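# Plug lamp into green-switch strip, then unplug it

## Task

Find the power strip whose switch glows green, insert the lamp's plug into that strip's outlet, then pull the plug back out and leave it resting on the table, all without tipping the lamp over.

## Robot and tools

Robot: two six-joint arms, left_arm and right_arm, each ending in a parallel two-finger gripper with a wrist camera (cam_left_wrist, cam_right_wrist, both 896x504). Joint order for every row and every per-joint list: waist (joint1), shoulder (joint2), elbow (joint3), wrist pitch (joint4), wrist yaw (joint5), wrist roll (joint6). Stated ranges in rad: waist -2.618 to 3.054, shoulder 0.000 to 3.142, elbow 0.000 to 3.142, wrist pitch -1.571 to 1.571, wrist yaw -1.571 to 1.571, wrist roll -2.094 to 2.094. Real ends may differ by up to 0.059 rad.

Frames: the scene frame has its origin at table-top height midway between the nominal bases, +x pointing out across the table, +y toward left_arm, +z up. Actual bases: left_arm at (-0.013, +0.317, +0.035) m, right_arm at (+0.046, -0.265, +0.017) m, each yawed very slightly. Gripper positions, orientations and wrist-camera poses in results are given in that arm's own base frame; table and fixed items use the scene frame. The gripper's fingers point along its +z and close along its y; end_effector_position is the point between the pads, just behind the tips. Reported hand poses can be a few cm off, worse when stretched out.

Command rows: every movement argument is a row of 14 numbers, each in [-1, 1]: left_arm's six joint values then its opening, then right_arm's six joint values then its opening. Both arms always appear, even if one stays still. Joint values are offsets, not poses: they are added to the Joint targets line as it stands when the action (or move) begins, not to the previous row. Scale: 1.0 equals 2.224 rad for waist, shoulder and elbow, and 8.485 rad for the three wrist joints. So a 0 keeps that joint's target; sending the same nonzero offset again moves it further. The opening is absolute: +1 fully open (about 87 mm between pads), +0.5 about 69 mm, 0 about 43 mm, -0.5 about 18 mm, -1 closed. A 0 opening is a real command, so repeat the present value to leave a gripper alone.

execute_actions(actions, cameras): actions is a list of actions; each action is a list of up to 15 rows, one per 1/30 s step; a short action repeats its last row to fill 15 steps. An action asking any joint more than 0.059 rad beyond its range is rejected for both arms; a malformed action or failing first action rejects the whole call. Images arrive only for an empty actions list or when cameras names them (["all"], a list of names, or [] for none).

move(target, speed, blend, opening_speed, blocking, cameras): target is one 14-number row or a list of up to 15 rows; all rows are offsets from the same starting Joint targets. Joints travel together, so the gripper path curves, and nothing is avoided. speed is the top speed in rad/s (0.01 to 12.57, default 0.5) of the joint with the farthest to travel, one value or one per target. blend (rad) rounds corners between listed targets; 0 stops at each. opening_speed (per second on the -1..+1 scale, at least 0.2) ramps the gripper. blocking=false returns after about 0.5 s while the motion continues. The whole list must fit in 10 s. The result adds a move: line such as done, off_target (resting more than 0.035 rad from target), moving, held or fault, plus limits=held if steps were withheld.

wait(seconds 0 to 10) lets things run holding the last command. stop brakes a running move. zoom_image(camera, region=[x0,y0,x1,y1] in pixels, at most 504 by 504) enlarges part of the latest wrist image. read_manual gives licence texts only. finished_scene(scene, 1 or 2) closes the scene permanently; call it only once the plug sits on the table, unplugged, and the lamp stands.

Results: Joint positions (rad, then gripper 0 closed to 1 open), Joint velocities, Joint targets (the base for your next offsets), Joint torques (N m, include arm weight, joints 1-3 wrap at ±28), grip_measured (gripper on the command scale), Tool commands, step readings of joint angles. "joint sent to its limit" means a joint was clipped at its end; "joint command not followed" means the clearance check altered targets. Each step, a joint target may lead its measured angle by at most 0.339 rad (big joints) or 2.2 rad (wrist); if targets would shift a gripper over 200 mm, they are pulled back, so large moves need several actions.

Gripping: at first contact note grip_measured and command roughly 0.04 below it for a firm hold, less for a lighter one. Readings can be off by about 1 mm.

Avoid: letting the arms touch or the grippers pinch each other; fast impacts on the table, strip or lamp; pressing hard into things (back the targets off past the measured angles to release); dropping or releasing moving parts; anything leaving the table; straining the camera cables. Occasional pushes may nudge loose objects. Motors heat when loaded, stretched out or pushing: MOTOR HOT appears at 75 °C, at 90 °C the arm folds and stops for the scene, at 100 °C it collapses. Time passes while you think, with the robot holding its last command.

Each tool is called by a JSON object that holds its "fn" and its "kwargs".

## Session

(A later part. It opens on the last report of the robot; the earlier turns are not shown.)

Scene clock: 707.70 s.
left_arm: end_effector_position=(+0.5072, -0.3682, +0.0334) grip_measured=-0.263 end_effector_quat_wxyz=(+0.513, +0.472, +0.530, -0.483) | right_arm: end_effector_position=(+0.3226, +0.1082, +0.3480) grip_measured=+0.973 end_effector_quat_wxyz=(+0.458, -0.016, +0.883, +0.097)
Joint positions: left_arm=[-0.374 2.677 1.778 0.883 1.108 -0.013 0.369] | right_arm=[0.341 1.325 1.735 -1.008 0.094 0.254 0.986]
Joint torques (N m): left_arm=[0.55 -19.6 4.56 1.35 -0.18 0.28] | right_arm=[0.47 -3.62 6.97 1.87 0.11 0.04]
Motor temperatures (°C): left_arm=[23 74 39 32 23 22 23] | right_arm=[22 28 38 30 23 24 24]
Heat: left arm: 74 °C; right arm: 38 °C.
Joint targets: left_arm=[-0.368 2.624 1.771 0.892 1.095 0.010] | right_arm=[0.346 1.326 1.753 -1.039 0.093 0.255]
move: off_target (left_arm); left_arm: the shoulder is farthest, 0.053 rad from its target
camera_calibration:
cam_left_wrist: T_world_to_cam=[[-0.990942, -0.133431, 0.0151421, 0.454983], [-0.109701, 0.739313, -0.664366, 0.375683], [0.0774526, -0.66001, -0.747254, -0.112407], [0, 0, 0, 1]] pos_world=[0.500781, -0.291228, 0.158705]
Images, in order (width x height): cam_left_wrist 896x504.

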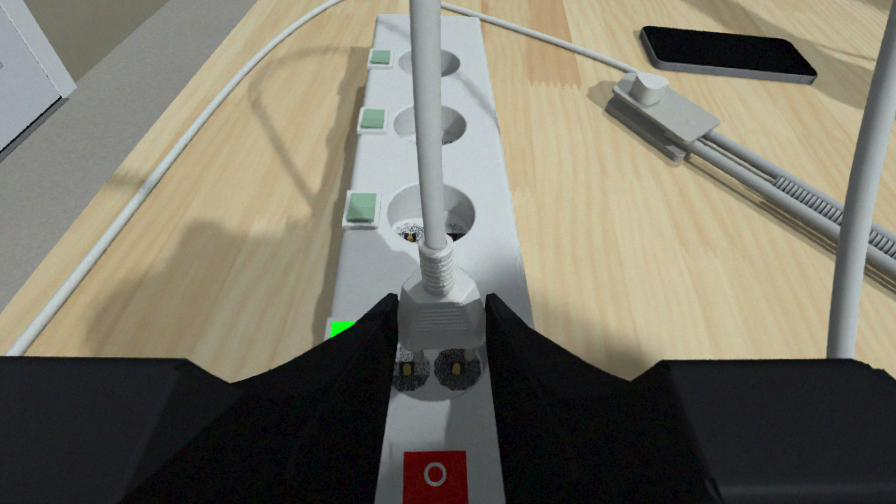

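{"fn": "move", "kwargs": {"target": [0.0029,0.0346,0.0279,0,0.0029,0,-0.9,0,0,0,0,0,0,1], "cameras": ["cam_left_wrist"], "speed": 0.15}}

{"fn": "zoom_image", "kwargs": {"camera": "cam_left_wrist", "region": [390, 330, 500, 400]}}

Scene clock: 718.77 s.
left_arm: end_effector_position=(+0.5126, -0.3665, +0.0343) grip_measured=-0.263 end_effector_quat_wxyz=(+0.516, +0.473, +0.527, -0.482) | right_arm: end_effector_position=(+0.3226, +0.1082, +0.3480) grip_measured=+0.973 end_effector_quat_wxyz=(+0.458, -0.016, +0.883, +0.097)
Joint positions: left_arm=[-0.368 2.692 1.808 0.878 1.114 -0.013 0.369] | right_arm=[0.341 1.325 1.735 -1.008 0.094 0.254 0.986]
Joint torques (N m): left_arm=[0.47 -13.96 6.9 1.39 0.01 0.24] | right_arm=[0.5 -3.59 6.94 1.88 0.08 0.07]
Motor temperatures (°C): left_arm=[23 73 38 32 23 22 23] | right_arm=[22 28 38 30 23 24 24]
Heat: left arm: 73 °C; right arm: 38 °C.
Joint targets: left_arm=[-0.361 2.701 1.833 0.892 1.120 0.010] | right_arm=[0.346 1.326 1.753 -1.039 0.093 0.255]
move: done
camera_calibration:
cam_left_wrist: T_world_to_cam=[[-0.990934, -0.134164, 0.00707147, 0.460573], [-0.10455, 0.737011, -0.667745, 0.372327], [0.0843757, -0.66243, -0.744357, -0.115495], [0, 0, 0, 1]] pos_world=[0.505069, -0.289124, 0.159394]
Images, in order (width x height): cam_left_wrist 896x504.

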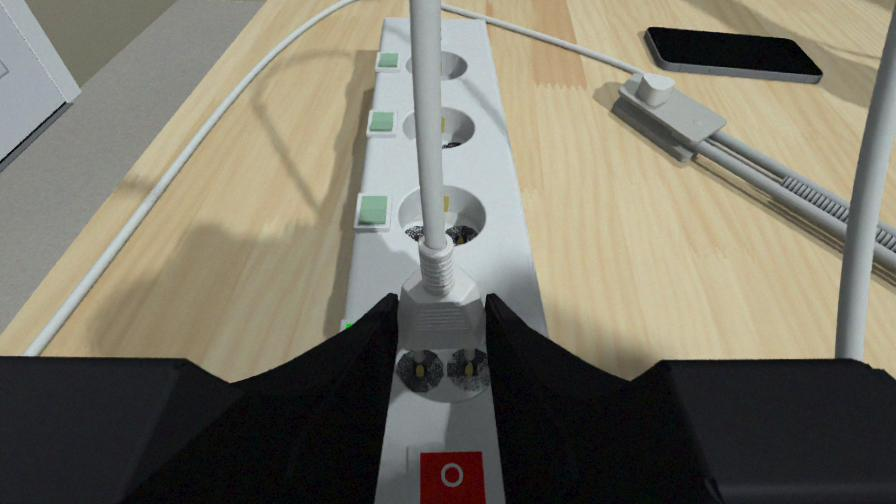

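Scaled by 4.582.

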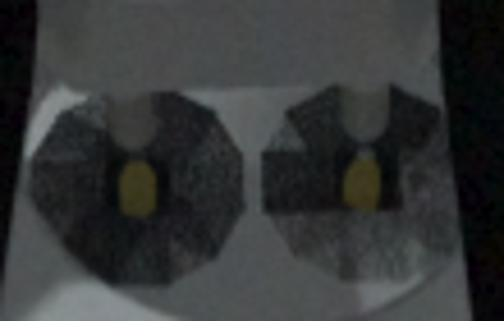

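{"fn": "move", "kwargs": {"target": [[0,0,0,0.0021,0,0,-0.9,0,0,0,0,0,0,1],[0,0.0121,0.0034,0.0047,0,0,-0.9,0,0,0,0,0,0,1]], "cameras": ["cam_left_wrist"], "speed": 0.1}}

{"fn": "zoom_image", "kwargs": {"camera": "cam_left_wrist", "region": [390, 330, 500, 400]}}

Scene clock: 728.60 s.
left_arm: end_effector_position=(+0.5134, -0.3673, +0.0326) grip_measured=-0.263 end_effector_quat_wxyz=(+0.524, +0.478, +0.516, -0.480) | right_arm: end_effector_position=(+0.3226, +0.1082, +0.3480) grip_measured=+0.973 end_effector_quat_wxyz=(+0.458, -0.016, +0.883, +0.097)
Joint positions: left_arm=[-0.368 2.71 1.818 0.913 1.121 -0.013 0.369] | right_arm=[0.341 1.325 1.735 -1.008 0.094 0.254 0.986]
Joint torques (N m): left_arm=[0.49 -13.19 6.8 1.42 -0.1 0.24] | right_arm=[0.49 -3.64 7.06 1.87 0.1 0.07]
Motor temperatures (°C): left_arm=[23 71 39 31 23 22 23] | right_arm=[22 28 38 30 23 24 24]
Heat: left arm: 71 °C; right arm: 38 °C.
Joint targets: left_arm=[-0.361 2.728 1.840 0.931 1.119 0.010] | right_arm=[0.346 1.326 1.753 -1.039 0.093 0.255]
move: done
camera_calibration:
cam_left_wrist: T_world_to_cam=[[-0.991649, -0.127842, -0.0169942, 0.464691], [-0.082628, 0.730977, -0.677381, 0.358661], [0.0990201, -0.67032, -0.735436, -0.128206], [0, 0, 0, 1]] pos_world=[0.503141, -0.288705, 0.15656]
Images, in order (width x height): cam_left_wrist 896x504.

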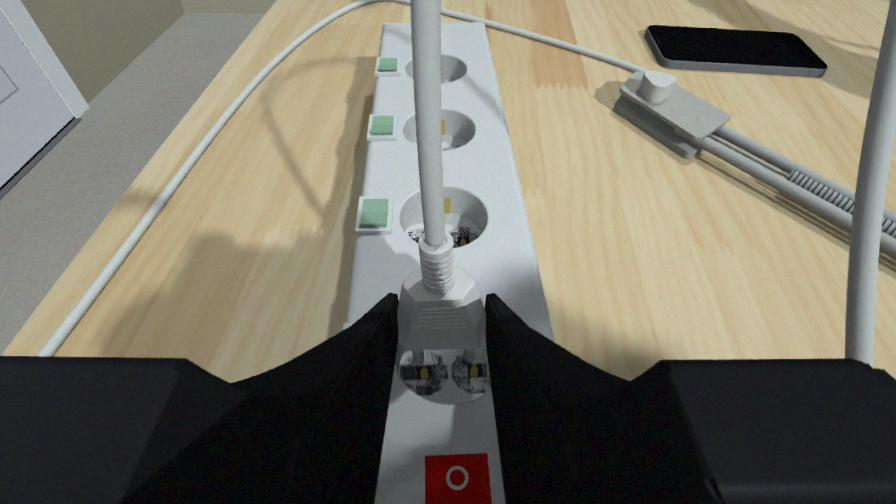

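Scaled by 4.582.

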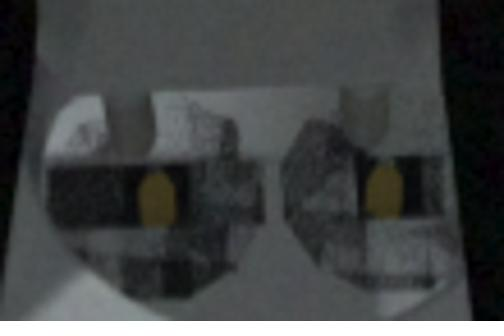

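{"fn": "move", "kwargs": {"target": [0,0.0077,0.0005,0,0,0,-0.9,0,0,0,0,0,0,1], "cameras": ["cam_left_wrist"], "speed": 0.1}}

{"fn": "zoom_image", "kwargs": {"camera": "cam_left_wrist", "region": [390, 330, 500, 400]}}

Scene clock: 736.23 s.
left_arm: end_effector_position=(+0.5129, -0.3678, +0.0317) grip_measured=-0.263 end_effector_quat_wxyz=(+0.527, +0.482, +0.510, -0.480) | right_arm: end_effector_position=(+0.3226, +0.1082, +0.3480) grip_measured=+0.973 end_effector_quat_wxyz=(+0.458, -0.016, +0.883, +0.097)
Joint positions: left_arm=[-0.368 2.719 1.824 0.931 1.129 -0.013 0.369] | right_arm=[0.341 1.325 1.735 -1.008 0.094 0.254 0.986]
Joint torques (N m): left_arm=[0.47 -12.4 6.42 1.24 -0.2 0.25] | right_arm=[0.46 -3.67 6.99 1.87 0.1 0.07]
Motor temperatures (°C): left_arm=[23 69 39 32 23 23 23] | right_arm=[22 28 38 30 23 24 24]
Heat: left arm: 69 °C; right arm: 38 °C.
Joint targets: left_arm=[-0.361 2.746 1.842 0.931 1.120 0.010] | right_arm=[0.346 1.326 1.753 -1.039 0.093 0.255]
move: done
camera_calibration:
cam_left_wrist: T_world_to_cam=[[-0.992328, -0.119956, -0.0299109, 0.467818], [-0.0674641, 0.728165, -0.682073, 0.349797], [0.103599, -0.674823, -0.730672, -0.133217], [0, 0, 0, 1]] pos_world=[0.501629, -0.28849, 0.155242]
Images, in order (width x height): cam_left_wrist 896x504.

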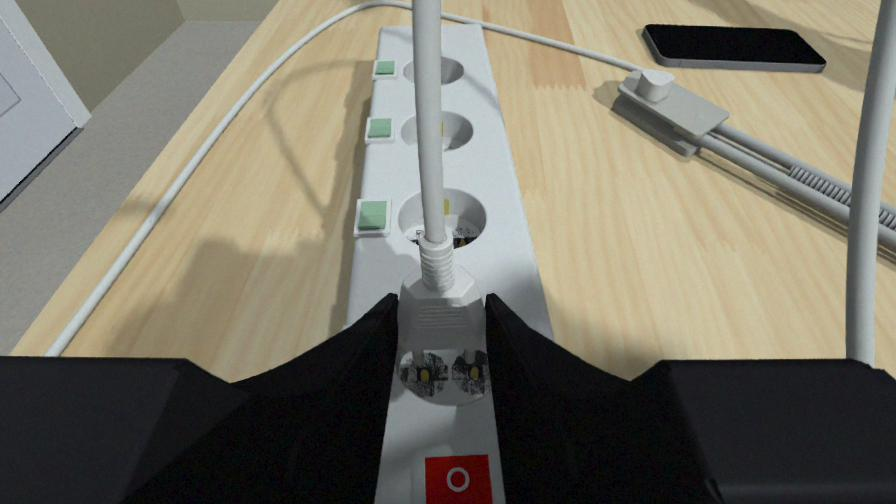

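Scaled by 4.582.

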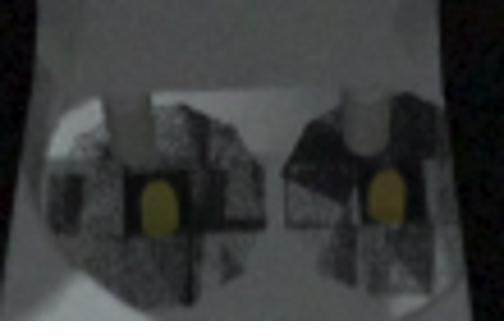

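{"fn": "move", "kwargs": {"target": [[0,-0.1106,-0.0189,-0.0213,0,-0.0012,-0.9,0,0,0,0,0,0,1],[0.0031,-0.3417,-0.2172,-0.0358,-0.0015,-0.0012,-0.9,0,0,0,0,0,0,1],[-0.103,-0.1965,0.1034,-0.2669,-0.132,0.1043,-0.9,0,0,0,0,0,0,1]], "speed": [0.3,0.8,1.2], "blend": 0.05}}

{"fn": "move", "kwargs": {"target": [0,0.013,-0.1176,0.0342,0,0,-0.9,0,0,0,0,0,0,1], "cameras": ["all"], "speed": 0.2}}

Scene clock: 793.70 s.
left_arm: end_effector_position=(+0.3668, -0.2085, +0.0577) grip_measured=-0.263 end_effector_quat_wxyz=(+0.000, +0.671, +0.742, -0.006) | right_arm: end_effector_position=(+0.3226, +0.1082, +0.3480) grip_measured=+0.973 end_effector_quat_wxyz=(+0.458, -0.016, +0.883, +0.097)
Joint positions: left_arm=[-0.588 2.298 2.046 -1.32 0.012 0.882 0.369] | right_arm=[0.341 1.325 1.735 -1.008 0.094 0.254 0.986]
Joint torques (N m): left_arm=[-0.18 -11.48 7.08 0.08 -0.16 0.19] | right_arm=[0.49 -3.59 6.98 1.86 0.11 0.08]
Motor temperatures (°C): left_arm=[23 60 39 32 23 23 23] | right_arm=[22 28 38 30 23 24 24]
Heat: left arm: 60 °C; right arm: 38 °C.
Joint targets: left_arm=[-0.590 2.309 2.072 -1.333 0.000 0.895] | right_arm=[0.346 1.326 1.753 -1.039 0.093 0.255]
move: done

Scene clock: 795.77 s.
left_arm: end_effector_position=(+0.3651, -0.2069, -0.0131) grip_measured=-0.263 end_effector_quat_wxyz=(+0.002, +0.671, +0.742, -0.005) | right_arm: end_effector_position=(+0.3226, +0.1082, +0.3480) grip_measured=+0.973 end_effector_quat_wxyz=(+0.458, -0.016, +0.883, +0.097)
Joint positions: left_arm=[-0.588 2.33 1.816 -1.055 0.01 0.883 0.369] | right_arm=[0.341 1.325 1.735 -1.008 0.094 0.254 0.986]
Joint torques (N m): left_arm=[-0.17 -12.01 4.3 0.33 -0.1 0.13] | right_arm=[0.47 -3.62 7.04 1.87 0.11 0.07]
Motor temperatures (°C): left_arm=[23 59 39 31 23 22 23] | right_arm=[22 28 38 30 23 24 24]
Heat: left arm: 59 °C; right arm: 38 °C.
Joint targets: left_arm=[-0.590 2.338 1.810 -1.043 0.000 0.895] | right_arm=[0.346 1.326 1.753 -1.039 0.093 0.255]
move: done
camera_calibration:
cam_left_wrist: T_world_to_cam=[[-0.995257, -0.0882524, -0.0409183, 0.346588], [-0.0897723, 0.671259, 0.735766, 0.206985], [-0.0374663, 0.73595, -0.675998, 0.302065], [0, 0, 0, 1]] pos_world=[0.374843, -0.330658, 0.066084]
cam_right_wrist: T_world_to_cam=[[0.134266, -0.978518, -0.156446, 0.116365], [-0.989361, -0.123447, -0.0769785, 0.378709], [0.0560121, 0.165117, -0.984682, 0.450182], [0, 0, 0, 1]] pos_world=[0.33384, 0.0862829, 0.490644]

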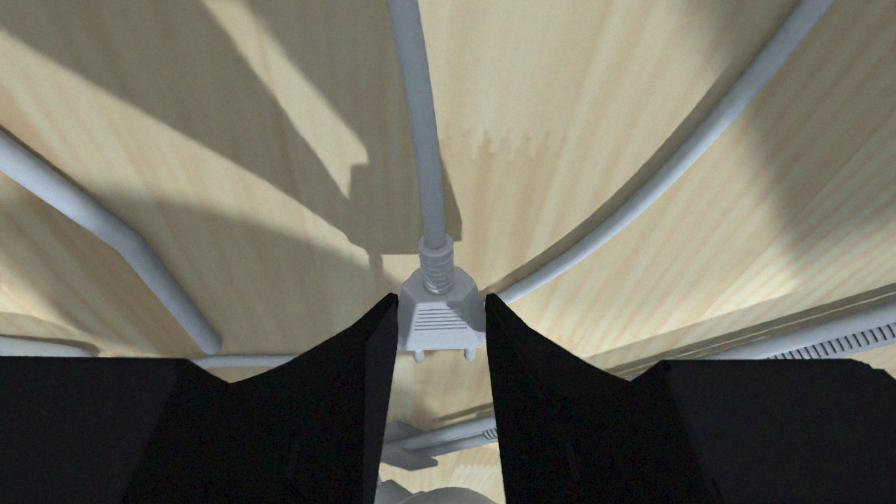

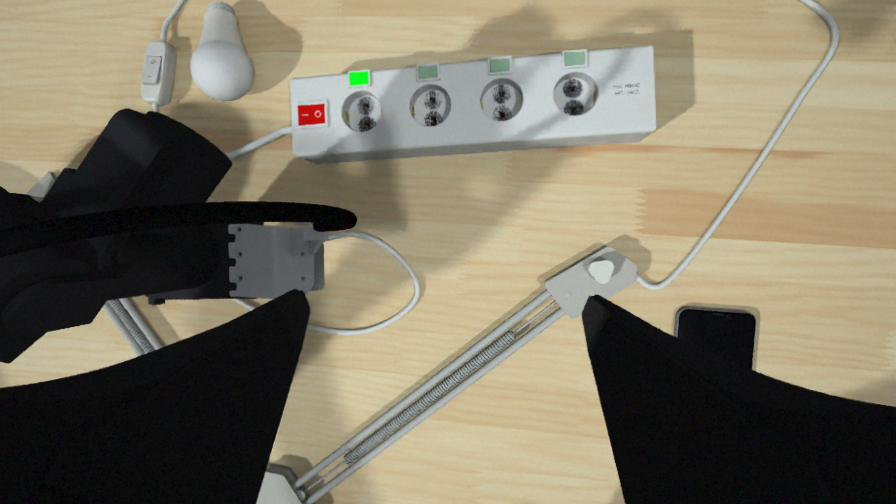

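{"fn": "move", "kwargs": {"target": [[0,0.0081,-0.0112,0.0046,0,0,-0.9,0,0,0,0,0,0,1],[0,0.0081,-0.0112,0.0046,0,0,-0.1,0,0,0,0,0,0,1],[0,0.0081,0.004,0.0046,0,0,-0.1,0,0,0,0,0,0,1],[-0.0171,0.0315,0.0486,-0.0032,0,-0.0042,-0.1,0,0,0,0,0,0,1]], "cameras": ["cam_left_wrist"], "speed": 0.15, "opening_speed": 1}}

Scene clock: 813.67 s.
left_arm: end_effector_position=(+0.3692, -0.2274, -0.0225) grip_measured=-0.100 end_effector_quat_wxyz=(+0.004, +0.678, +0.735, -0.003) | right_arm: end_effector_position=(+0.3226, +0.1082, +0.3480) grip_measured=+0.973 end_effector_quat_wxyz=(+0.458, -0.016, +0.883, +0.097)
Joint positions: left_arm=[-0.623 2.395 1.893 -1.061 0.007 0.868 0.45] | right_arm=[0.341 1.325 1.735 -1.008 0.094 0.254 0.986]
Joint torques (N m): left_arm=[-0.44 -11.95 6.97 0.11 -0.14 -0.11] | right_arm=[0.44 -3.6 7.02 1.89 0.09 0.05]
Motor temperatures (°C): left_arm=[23 56 39 29 23 22 23] | right_arm=[22 28 38 30 23 24 24]
Heat: left arm: 56 °C; right arm: 38 °C.
Joint targets: left_arm=[-0.628 2.407 1.918 -1.070 0.000 0.859] | right_arm=[0.346 1.326 1.753 -1.039 0.093 0.255]
move: done
camera_calibration:
cam_left_wrist: T_world_to_cam=[[-0.996536, -0.0686231, -0.046976, 0.353283], [-0.0810288, 0.674113, 0.73417, 0.22541], [-0.0187139, 0.735433, -0.677339, 0.303945], [0, 0, 0, 1]] pos_world=[0.376012, -0.35124, 0.0569808]
Images, in order (width x height): cam_left_wrist 896x504.

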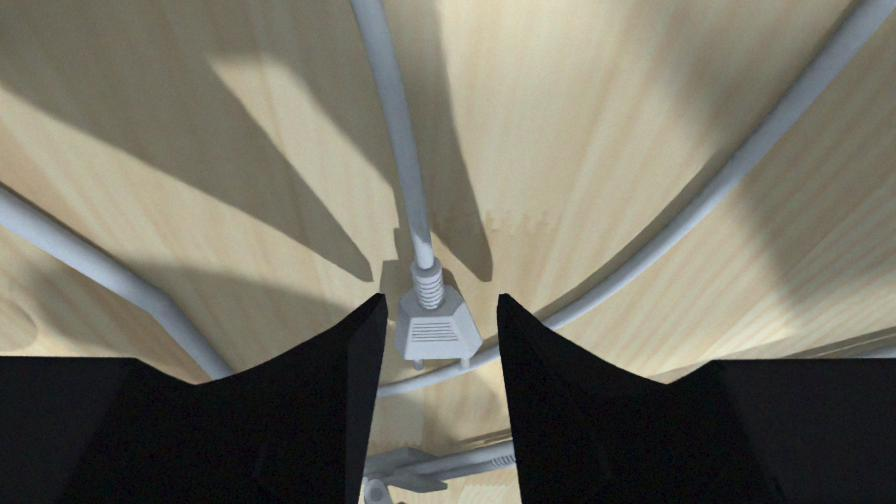

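{"fn": "move", "kwargs": {"target": [[-0.0065,0.0216,0.0373,-0.0046,0,-0.0017,-0.1,0,0,0,0,0,0,1],[-0.0065,0.0216,0.0373,-0.0046,0,-0.0017,-0.45,0,0,0,0,0,0,1]], "cameras": ["cam_left_wrist"], "speed": 0.15, "opening_speed": 0.6}}

Scene clock: 824.30 s.
left_arm: end_effector_position=(+0.3730, -0.2381, -0.0236) grip_measured=-0.450 end_effector_quat_wxyz=(+0.002, +0.678, +0.735, -0.003) | right_arm: end_effector_position=(+0.3226, +0.1082, +0.3480) grip_measured=+0.973 end_effector_quat_wxyz=(+0.458, -0.016, +0.883, +0.097)
Joint positions: left_arm=[-0.636 2.444 1.976 -1.1 0.007 0.854 0.275] | right_arm=[0.341 1.325 1.735 -1.008 0.094 0.254 0.986]
Joint torques (N m): left_arm=[-0.44 -12.3 6.99 0.11 -0.03 -0.09] | right_arm=[0.46 -3.59 7.01 1.87 0.11 0.07]
Motor temperatures (°C): left_arm=[23 56 39 28 23 22 23] | right_arm=[22 28 38 30 23 24 24]
Heat: left arm: 56 °C; right arm: 38 °C.
Joint targets: left_arm=[-0.643 2.456 2.001 -1.109 0.000 0.845] | right_arm=[0.346 1.326 1.753 -1.039 0.093 0.255]
move: done
camera_calibration:
cam_left_wrist: T_world_to_cam=[[-0.996662, -0.0692348, -0.0432612, 0.356281], [-0.0786479, 0.672121, 0.736253, 0.232392], [-0.0218975, 0.737197, -0.675323, 0.31269], [0, 0, 0, 1]] pos_world=[0.380216, -0.362042, 0.0554807]
Images, in order (width x height): cam_left_wrist 896x504.

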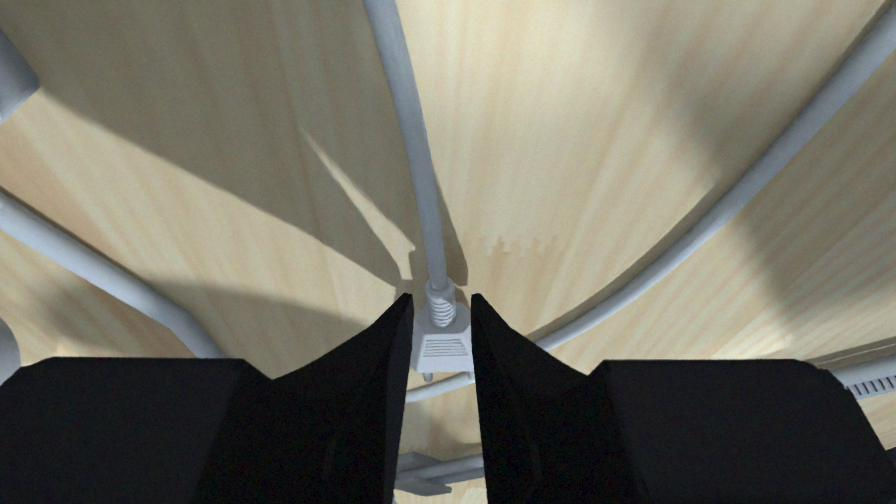

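{"fn": "move", "kwargs": {"target": [[0,0,0,0,0,0,-0.3,0,0,0,0,0,0,1],[-0.0029,0.009,0.0168,-0.0021,0,-0.0008,-0.3,0,0,0,0,0,0,1],[-0.0029,0.009,0.0168,-0.0021,0,-0.0008,-0.95,0,0,0,0,0,0,1]], "cameras": ["cam_left_wrist"], "speed": 0.15, "opening_speed": 0.6}}

Scene clock: 854.57 s.
left_arm: end_effector_position=(+0.3744, -0.2430, -0.0231) grip_measured=-0.733 end_effector_quat_wxyz=(+0.002, +0.678, +0.735, -0.004) | right_arm: end_effector_position=(+0.3226, +0.1082, +0.3480) grip_measured=+0.973 end_effector_quat_wxyz=(+0.458, -0.016, +0.883, +0.097)
Joint positions: left_arm=[-0.643 2.463 2.013 -1.118 0.007 0.846 0.133] | right_arm=[0.341 1.325 1.735 -1.008 0.094 0.254 0.986]
Joint torques (N m): left_arm=[-0.51 -12.3 6.97 0.13 -0.1 -0.08] | right_arm=[0.53 -3.67 7.02 1.86 0.1 0.06]
Heat: left arm: 53 °C; right arm: 38 °C.
Joint targets: left_arm=[-0.649 2.475 2.039 -1.127 0.000 0.838] | right_arm=[0.346 1.326 1.753 -1.039 0.093 0.255]
move: done
camera_calibration:
cam_left_wrist: T_world_to_cam=[[-0.996637, -0.0699715, -0.0426492, 0.357141], [-0.0786811, 0.671693, 0.73664, 0.235343], [-0.0228967, 0.737518, -0.674939, 0.317083], [0, 0, 0, 1]] pos_world=[0.381718, -0.366943, 0.0558806]
Images, in order (width x height): cam_left_wrist 896x504.

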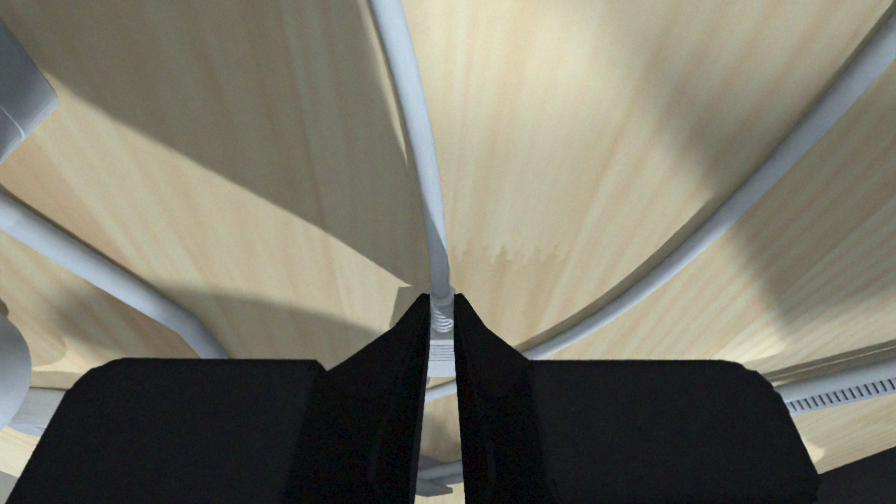

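{"fn": "move", "kwargs": {"target": [[0,0,0,0,0,0,-0.15,0,0,0,0,0,0,1],[0.0097,-0.0396,0,0,0,0.0028,-0.15,0,0,0,0,0,0,1],[0.0097,-0.0396,-0.0364,0.0052,0,0.0028,-0.15,0,0,0,0,0,0,1]], "cameras": ["cam_left_wrist"], "speed": 0.15, "opening_speed": 0.8}}

Scene clock: 868.20 s.
left_arm: end_effector_position=(+0.3722, -0.2379, -0.0196) grip_measured=-0.150 end_effector_quat_wxyz=(+0.006, +0.677, +0.736, -0.003) | right_arm: end_effector_position=(+0.3226, +0.1082, +0.3480) grip_measured=+0.973 end_effector_quat_wxyz=(+0.458, -0.016, +0.883, +0.097)
Joint positions: left_arm=[-0.637 2.428 1.964 -1.096 0.007 0.849 0.425] | right_arm=[0.341 1.325 1.735 -1.008 0.094 0.254 0.986]
Joint torques (N m): left_arm=[0.79 -17.11 4.51 0.33 -0.11 0.12] | right_arm=[0.46 -3.63 7.08 1.87 0.1 0.06]
Motor temperatures (°C): left_arm=[23 56 39 26 23 22 23] | right_arm=[22 28 38 30 23 24 24]
Heat: left arm: 56 °C; right arm: 38 °C.
Joint targets: left_arm=[-0.628 2.388 1.957 -1.083 0.000 0.862] | right_arm=[0.346 1.326 1.753 -1.039 0.093 0.255]
move: off_target (left_arm); left_arm: the shoulder is farthest, 0.041 rad from its target
camera_calibration:
cam_left_wrist: T_world_to_cam=[[-0.996109, -0.0732337, -0.049023, 0.354416], [-0.0856954, 0.67514, 0.732695, 0.232517], [-0.0205605, 0.734045, -0.678789, 0.313898], [0, 0, 0, 1]] pos_world=[0.379416, -0.361442, 0.0600814]
Images, in order (width x height): cam_left_wrist 896x504.

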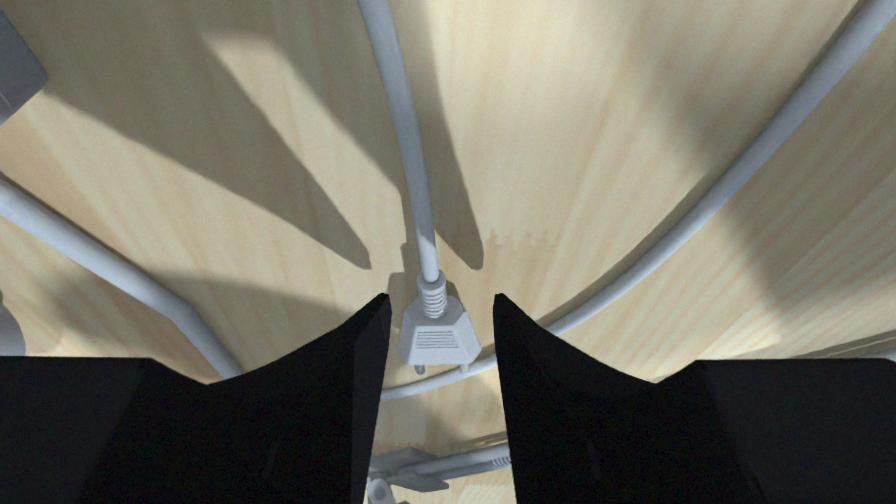

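{"fn": "move", "kwargs": {"target": [[0.0023,-0.0055,-0.0172,0.0027,0,0.0006,-0.15,0,0,0,0,0,0,1],[0.0023,-0.0055,-0.0172,0.0027,0,0.0006,-0.95,0,0,0,0,0,0,1]], "cameras": ["cam_left_wrist"], "speed": 0.15, "opening_speed": 0.6}}

Scene clock: 876.37 s.
left_arm: end_effector_position=(+0.3703, -0.2325, -0.0260) grip_measured=-0.453 end_effector_quat_wxyz=(+0.002, +0.676, +0.737, -0.003) | right_arm: end_effector_position=(+0.3226, +0.1082, +0.3480) grip_measured=+0.973 end_effector_quat_wxyz=(+0.458, -0.016, +0.883, +0.097)
Joint positions: left_arm=[-0.63 2.421 1.926 -1.071 0.007 0.855 0.274] | right_arm=[0.341 1.325 1.735 -1.008 0.094 0.254 0.986]
Joint torques (N m): left_arm=[0.53 -17.74 4.33 0.32 -0.12 0.17] | right_arm=[0.49 -3.62 6.99 1.88 0.08 0.08]
Motor temperatures (°C): left_arm=[23 59 39 26 23 22 22] | right_arm=[22 28 38 30 23 24 24]
Heat: left arm: 59 °C; right arm: 38 °C.
Joint targets: left_arm=[-0.623 2.375 1.919 -1.060 -0.001 0.867] | right_arm=[0.346 1.326 1.753 -1.039 0.093 0.255]
move: off_target (left_arm); target 2's new numbers were sent with left_arm's shoulder 0.046 rad from that target; left_arm: the shoulder is farthest, 0.046 rad from its target
camera_calibration:
cam_left_wrist: T_world_to_cam=[[-0.996241, -0.0745605, -0.0440961, 0.352465], [-0.0828577, 0.671743, 0.736136, 0.231697], [-0.0252654, 0.737022, -0.675396, 0.308113], [0, 0, 0, 1]] pos_world=[0.378123, -0.356447, 0.0530801]
Images, in order (width x height): cam_left_wrist 896x504.

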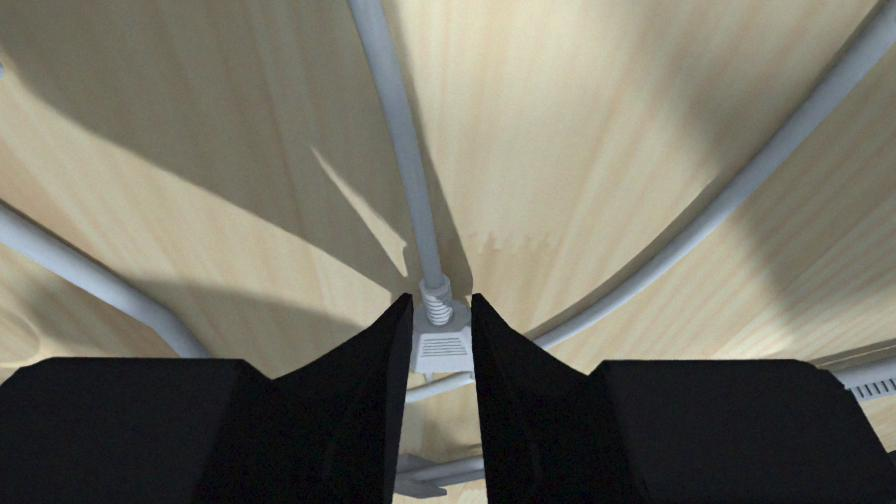

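{"fn": "move", "kwargs": {"target": [[0.0148,-0.0297,0.0688,-0.0323,0.0001,0,-0.95,0,0,0,0,0,0,1],[0.121,-0.1749,-0.2518,0.1988,0.1306,-0.1022,-0.95,0,0,0,0,0,0,1],[0.1178,0.1034,-0.0432,0.2206,0.132,-0.1022,-0.95,0,0,0,0,0,0,1]], "cameras": ["all"], "speed": [0.3,1.0,0.4], "blend": 0.05}}

{"fn": "zoom_image", "kwargs": {"camera": "cam_left_wrist", "region": [340, 260, 540, 440]}}

{"fn": "zoom_image", "kwargs": {"camera": "cam_right_wrist", "region": [280, 60, 430, 170]}}

Scene clock: 896.53 s.
left_arm: end_effector_position=(+0.5158, -0.3606, +0.0677) grip_measured=-0.453 end_effector_quat_wxyz=(+0.514, +0.470, +0.535, -0.479) | right_arm: end_effector_position=(+0.3226, +0.1082, +0.3480) grip_measured=+0.973 end_effector_quat_wxyz=(+0.458, -0.016, +0.883, +0.097)
Joint positions: left_arm=[-0.357 2.602 1.796 0.776 1.114 -0.002 0.274] | right_arm=[0.341 1.325 1.735 -1.008 0.094 0.254 0.986]
Joint torques (N m): left_arm=[-0.06 -14.43 7.34 1.67 0 0.07] | right_arm=[0.47 -3.62 7.06 1.87 0.1 0.07]
Motor temperatures (°C): left_arm=[23 62 39 27 23 22 23] | right_arm=[22 28 38 30 23 24 24]
Heat: left arm: 62 °C; right arm: 38 °C.
Joint targets: left_arm=[-0.361 2.605 1.823 0.812 1.120 0.000] | right_arm=[0.346 1.326 1.753 -1.039 0.093 0.255]
move: off_target (left_arm); left_arm: the wrist pitch is farthest, 0.036 rad from its target
camera_calibration:
cam_left_wrist: T_world_to_cam=[[-0.989381, -0.144373, 0.0168051, 0.459153], [-0.119486, 0.742052, -0.659607, 0.399585], [0.0827589, -0.654611, -0.751423, -0.0828323], [0, 0, 0, 1]] pos_world=[0.508877, -0.284447, 0.193611]
cam_right_wrist: T_world_to_cam=[[0.134266, -0.978518, -0.156446, 0.116365], [-0.989361, -0.123447, -0.0769785, 0.378709], [0.0560121, 0.165117, -0.984682, 0.450182], [0, 0, 0, 1]] pos_world=[0.33384, 0.0862829, 0.490644]

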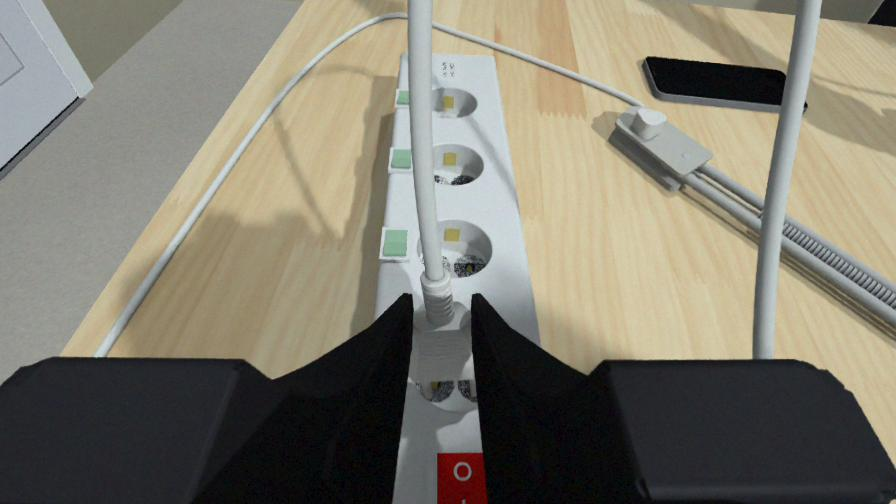

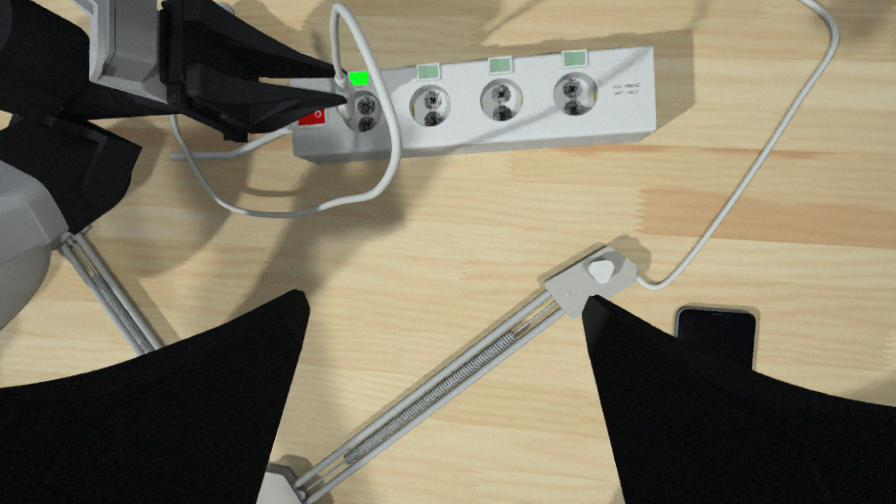

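Scaled by 2.520.

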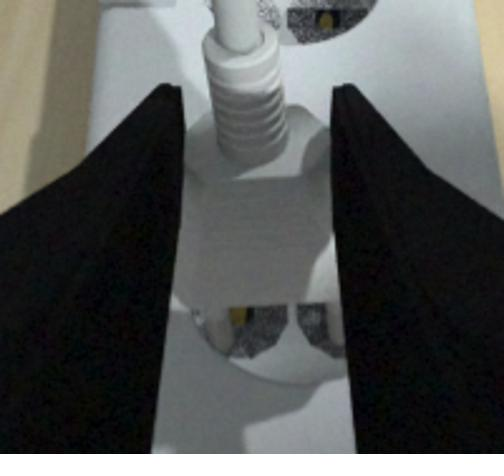

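Scaled by 3.360.

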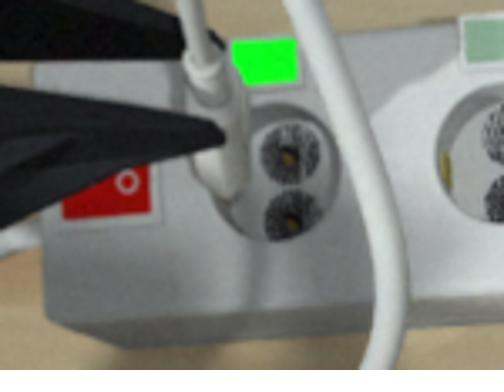

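{"fn": "move", "kwargs": {"target": [-0.0117,0.0216,0.0058,0.0068,-0.0047,0,-0.95,0,0,0,0,0,0,1], "cameras": ["all"], "speed": 0.15}}

{"fn": "zoom_image", "kwargs": {"camera": "cam_left_wrist", "region": [390, 330, 510, 440]}}

{"fn": "zoom_image", "kwargs": {"camera": "cam_right_wrist", "region": [280, 60, 430, 170]}}

Scene clock: 916.67 s.
left_arm: end_effector_position=(+0.5124, -0.3742, +0.0550) grip_measured=-0.453 end_effector_quat_wxyz=(+0.521, +0.475, +0.525, -0.477) | right_arm: end_effector_position=(+0.3226, +0.1082, +0.3480) grip_measured=+0.973 end_effector_quat_wxyz=(+0.458, -0.016, +0.883, +0.097)
Joint positions: left_arm=[-0.383 2.645 1.807 0.834 1.093 -0.002 0.274] | right_arm=[0.341 1.325 1.735 -1.008 0.094 0.254 0.986]
Joint torques (N m): left_arm=[-0.31 -14.35 7.47 1.63 -0.19 0.04] | right_arm=[0.47 -3.6 7.02 1.87 0.09 0.07]
Motor temperatures (°C): left_arm=[23 64 39 30 23 22 23] | right_arm=[22 28 38 30 23 24 24]
Heat: left arm: 64 °C; right arm: 38 °C.
Joint targets: left_arm=[-0.387 2.653 1.836 0.870 1.080 0.000] | right_arm=[0.346 1.326 1.753 -1.039 0.093 0.255]
move: done
camera_calibration:
cam_left_wrist: T_world_to_cam=[[-0.990107, -0.140173, -0.00627214, 0.457281], [-0.100027, 0.736472, -0.669032, 0.389315], [0.0983994, -0.661786, -0.743207, -0.112287], [0, 0, 0, 1]] pos_world=[0.502748, -0.296931, 0.17988]
cam_right_wrist: T_world_to_cam=[[0.134266, -0.978518, -0.156446, 0.116365], [-0.989361, -0.123447, -0.0769785, 0.378709], [0.0560121, 0.165117, -0.984682, 0.450182], [0, 0, 0, 1]] pos_world=[0.33384, 0.0862829, 0.490644]

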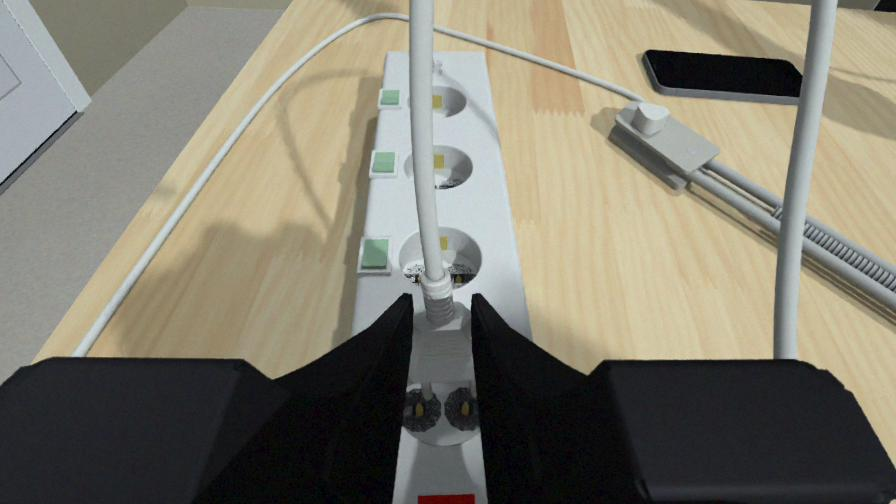

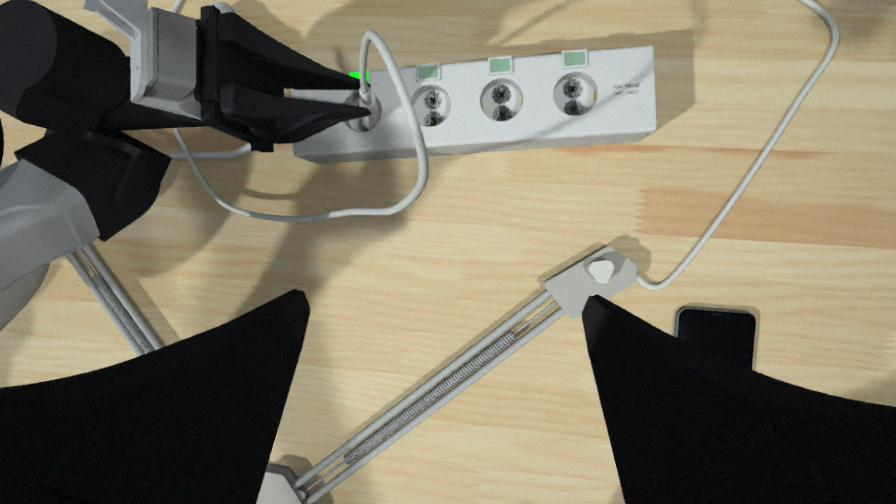

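Scaled by 4.200.

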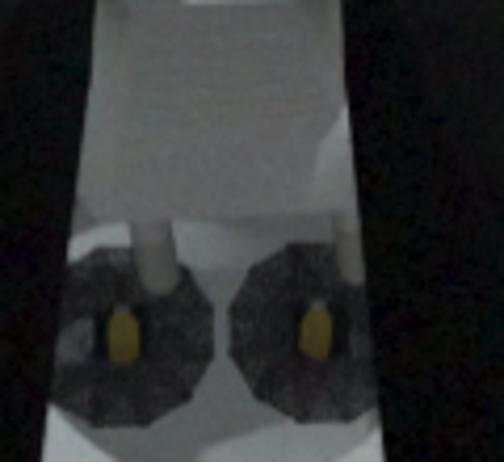

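Scaled by 3.360.

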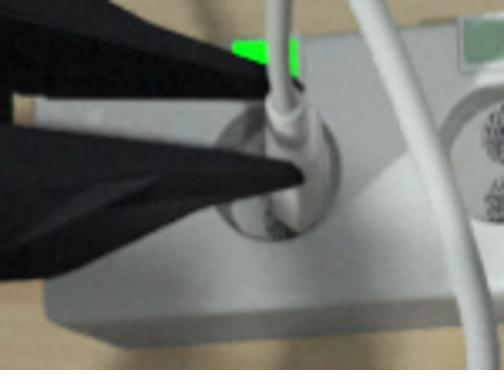

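{"fn": "move", "kwargs": {"target": [0.007,0.0157,0,0.0088,0.0028,0,-0.95,0,0,0,0,0,0,1], "cameras": ["cam_left_wrist"], "speed": 0.1}}

{"fn": "zoom_image", "kwargs": {"camera": "cam_left_wrist", "region": [390, 330, 510, 440]}}

Scene clock: 945.37 s.
left_arm: end_effector_position=(+0.5123, -0.3751, +0.0525) grip_measured=-0.453 end_effector_quat_wxyz=(+0.537, +0.484, +0.503, -0.473) | right_arm: end_effector_position=(+0.3226, +0.1082, +0.3480) grip_measured=+0.973 end_effector_quat_wxyz=(+0.458, -0.016, +0.883, +0.097)
Joint positions: left_arm=[-0.382 2.673 1.811 0.916 1.106 -0.005 0.274] | right_arm=[0.341 1.325 1.735 -1.008 0.094 0.254 0.986]
Joint torques (N m): left_arm=[0.95 -13.59 7.06 1.58 -0.11 0.08] | right_arm=[0.47 -3.66 7.01 1.88 0.1 0.08]
Motor temperatures (°C): left_arm=[23 59 39 31 23 22 23] | right_arm=[22 28 38 30 23 24 24]
Heat: left arm: 59 °C; right arm: 38 °C.
Joint targets: left_arm=[-0.371 2.688 1.836 0.944 1.103 0.000] | right_arm=[0.346 1.326 1.753 -1.039 0.093 0.255]
move: done
camera_calibration:
cam_left_wrist: T_world_to_cam=[[-0.990159, -0.128759, -0.0548265, 0.46383], [-0.0558208, 0.722635, -0.688972, 0.361491], [0.128331, -0.679132, -0.722711, -0.137509], [0, 0, 0, 1]] pos_world=[0.497091, -0.29489, 0.175108]
Images, in order (width x height): cam_left_wrist 896x504.

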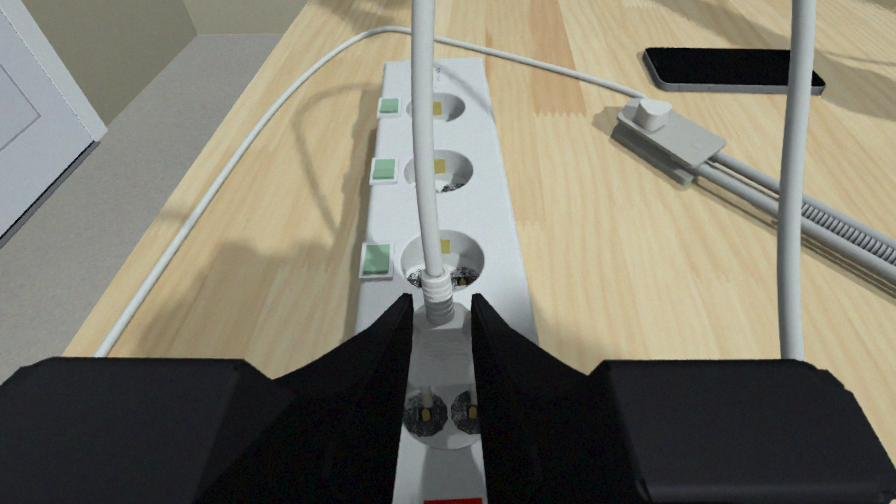

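Scaled by 4.200.

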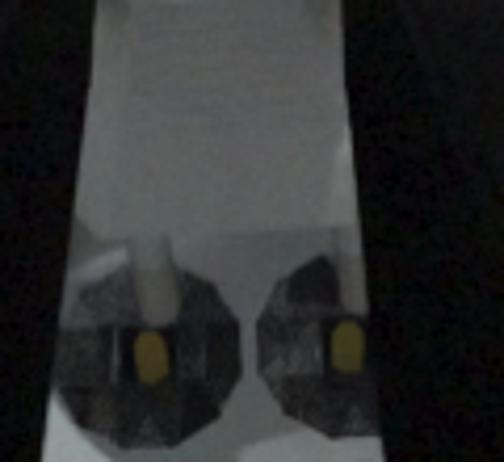

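{"fn": "move", "kwargs": {"target": [0,0.0085,0.0049,0.0011,0,0,-0.95,0,0,0,0,0,0,1], "cameras": ["cam_left_wrist"], "speed": 0.1}}

{"fn": "zoom_image", "kwargs": {"camera": "cam_left_wrist", "region": [390, 330, 510, 440]}}

Scene clock: 957.53 s.
left_arm: end_effector_position=(+0.5134, -0.3739, +0.0460) grip_measured=-0.453 end_effector_quat_wxyz=(+0.537, +0.485, +0.502, -0.473) | right_arm: end_effector_position=(+0.3226, +0.1082, +0.3480) grip_measured=+0.973 end_effector_quat_wxyz=(+0.458, -0.016, +0.883, +0.097)
Joint positions: left_arm=[-0.379 2.694 1.822 0.93 1.111 -0.006 0.273] | right_arm=[0.341 1.325 1.735 -1.008 0.094 0.254 0.986]
Joint torques (N m): left_arm=[0.59 -13.83 7.34 1.47 -0.15 0.08] | right_arm=[0.36 -3.59 7.04 1.87 0.09 0.06]
Motor temperatures (°C): left_arm=[23 58 40 31 23 22 23] | right_arm=[22 28 38 30 23 24 24]
Heat: left arm: 58 °C; right arm: 38 °C.
Joint targets: left_arm=[-0.371 2.707 1.847 0.953 1.103 0.000] | right_arm=[0.346 1.326 1.753 -1.039 0.093 0.255]
move: done
camera_calibration:
cam_left_wrist: T_world_to_cam=[[-0.990328, -0.126893, -0.0561199, 0.465556], [-0.0534395, 0.7221, -0.689722, 0.354848], [0.128045, -0.680051, -0.721896, -0.141942], [0, 0, 0, 1]] pos_world=[0.498191, -0.293687, 0.168406]
Images, in order (width x height): cam_left_wrist 896x504.

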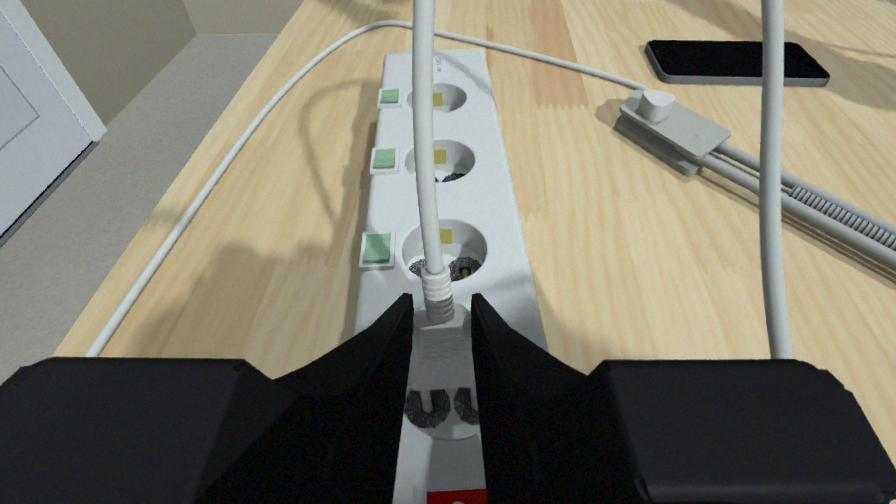

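Scaled by 4.200.

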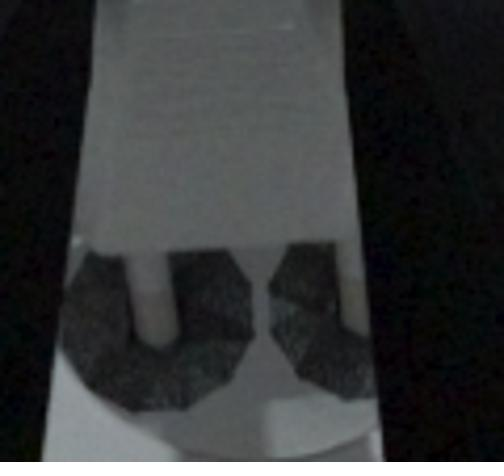

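{"fn": "move", "kwargs": {"target": [[0,0,0.0034,0,0,0,-0.95,0,0,0,0,0,0,1],[-0.0093,0,0.0034,0,-0.0055,0,-0.95,0,0,0,0,0,0,1],[-0.0093,0.004,0.0034,0,-0.0055,0,-0.95,0,0,0,0,0,0,1]], "cameras": ["cam_left_wrist"], "speed": 0.1}}

{"fn": "zoom_image", "kwargs": {"camera": "cam_left_wrist", "region": [390, 330, 510, 440]}}

Scene clock: 980.57 s.
left_arm: end_effector_position=(+0.5169, -0.3770, +0.0456) grip_measured=-0.453 end_effector_quat_wxyz=(+0.543, +0.479, +0.506, -0.468) | right_arm: end_effector_position=(+0.3226, +0.1082, +0.3480) grip_measured=+0.973 end_effector_quat_wxyz=(+0.458, -0.016, +0.883, +0.097)
Joint positions: left_arm=[-0.385 2.7 1.829 0.93 1.083 -0.007 0.273] | right_arm=[0.341 1.325 1.735 -1.008 0.094 0.254 0.986]
Joint torques (N m): left_arm=[-0.39 -13.45 6.94 1.46 -0.39 0.09] | right_arm=[0.44 -3.59 7.01 1.88 0.09 0.07]
Motor temperatures (°C): left_arm=[23 59 41 32 23 22 23] | right_arm=[22 28 39 30 23 24 24]
Heat: left arm: 59 °C; right arm: 39 °C.
Joint targets: left_arm=[-0.392 2.716 1.855 0.954 1.057 0.000] | right_arm=[0.346 1.326 1.753 -1.039 0.093 0.255]
move: done
camera_calibration:
cam_left_wrist: T_world_to_cam=[[-0.987282, -0.148431, -0.0569433, 0.459022], [-0.0682313, 0.719129, -0.691519, 0.363659], [0.143592, -0.678839, -0.72011, -0.152354], [0, 0, 0, 1]] pos_world=[0.499874, -0.296808, 0.167903]
Images, in order (width x height): cam_left_wrist 896x504.

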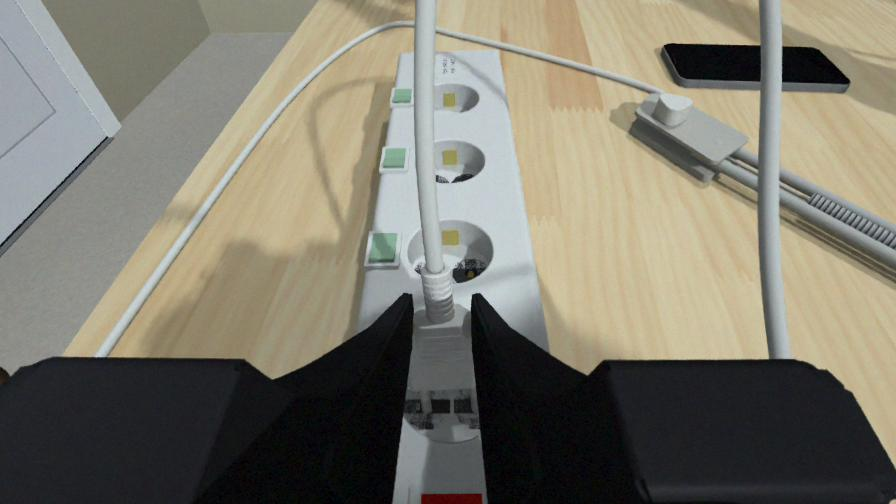

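Scaled by 4.200.

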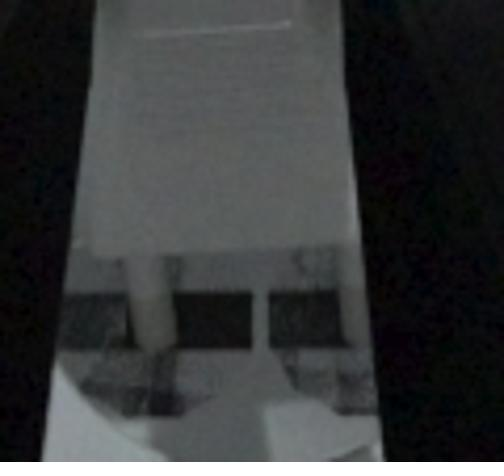

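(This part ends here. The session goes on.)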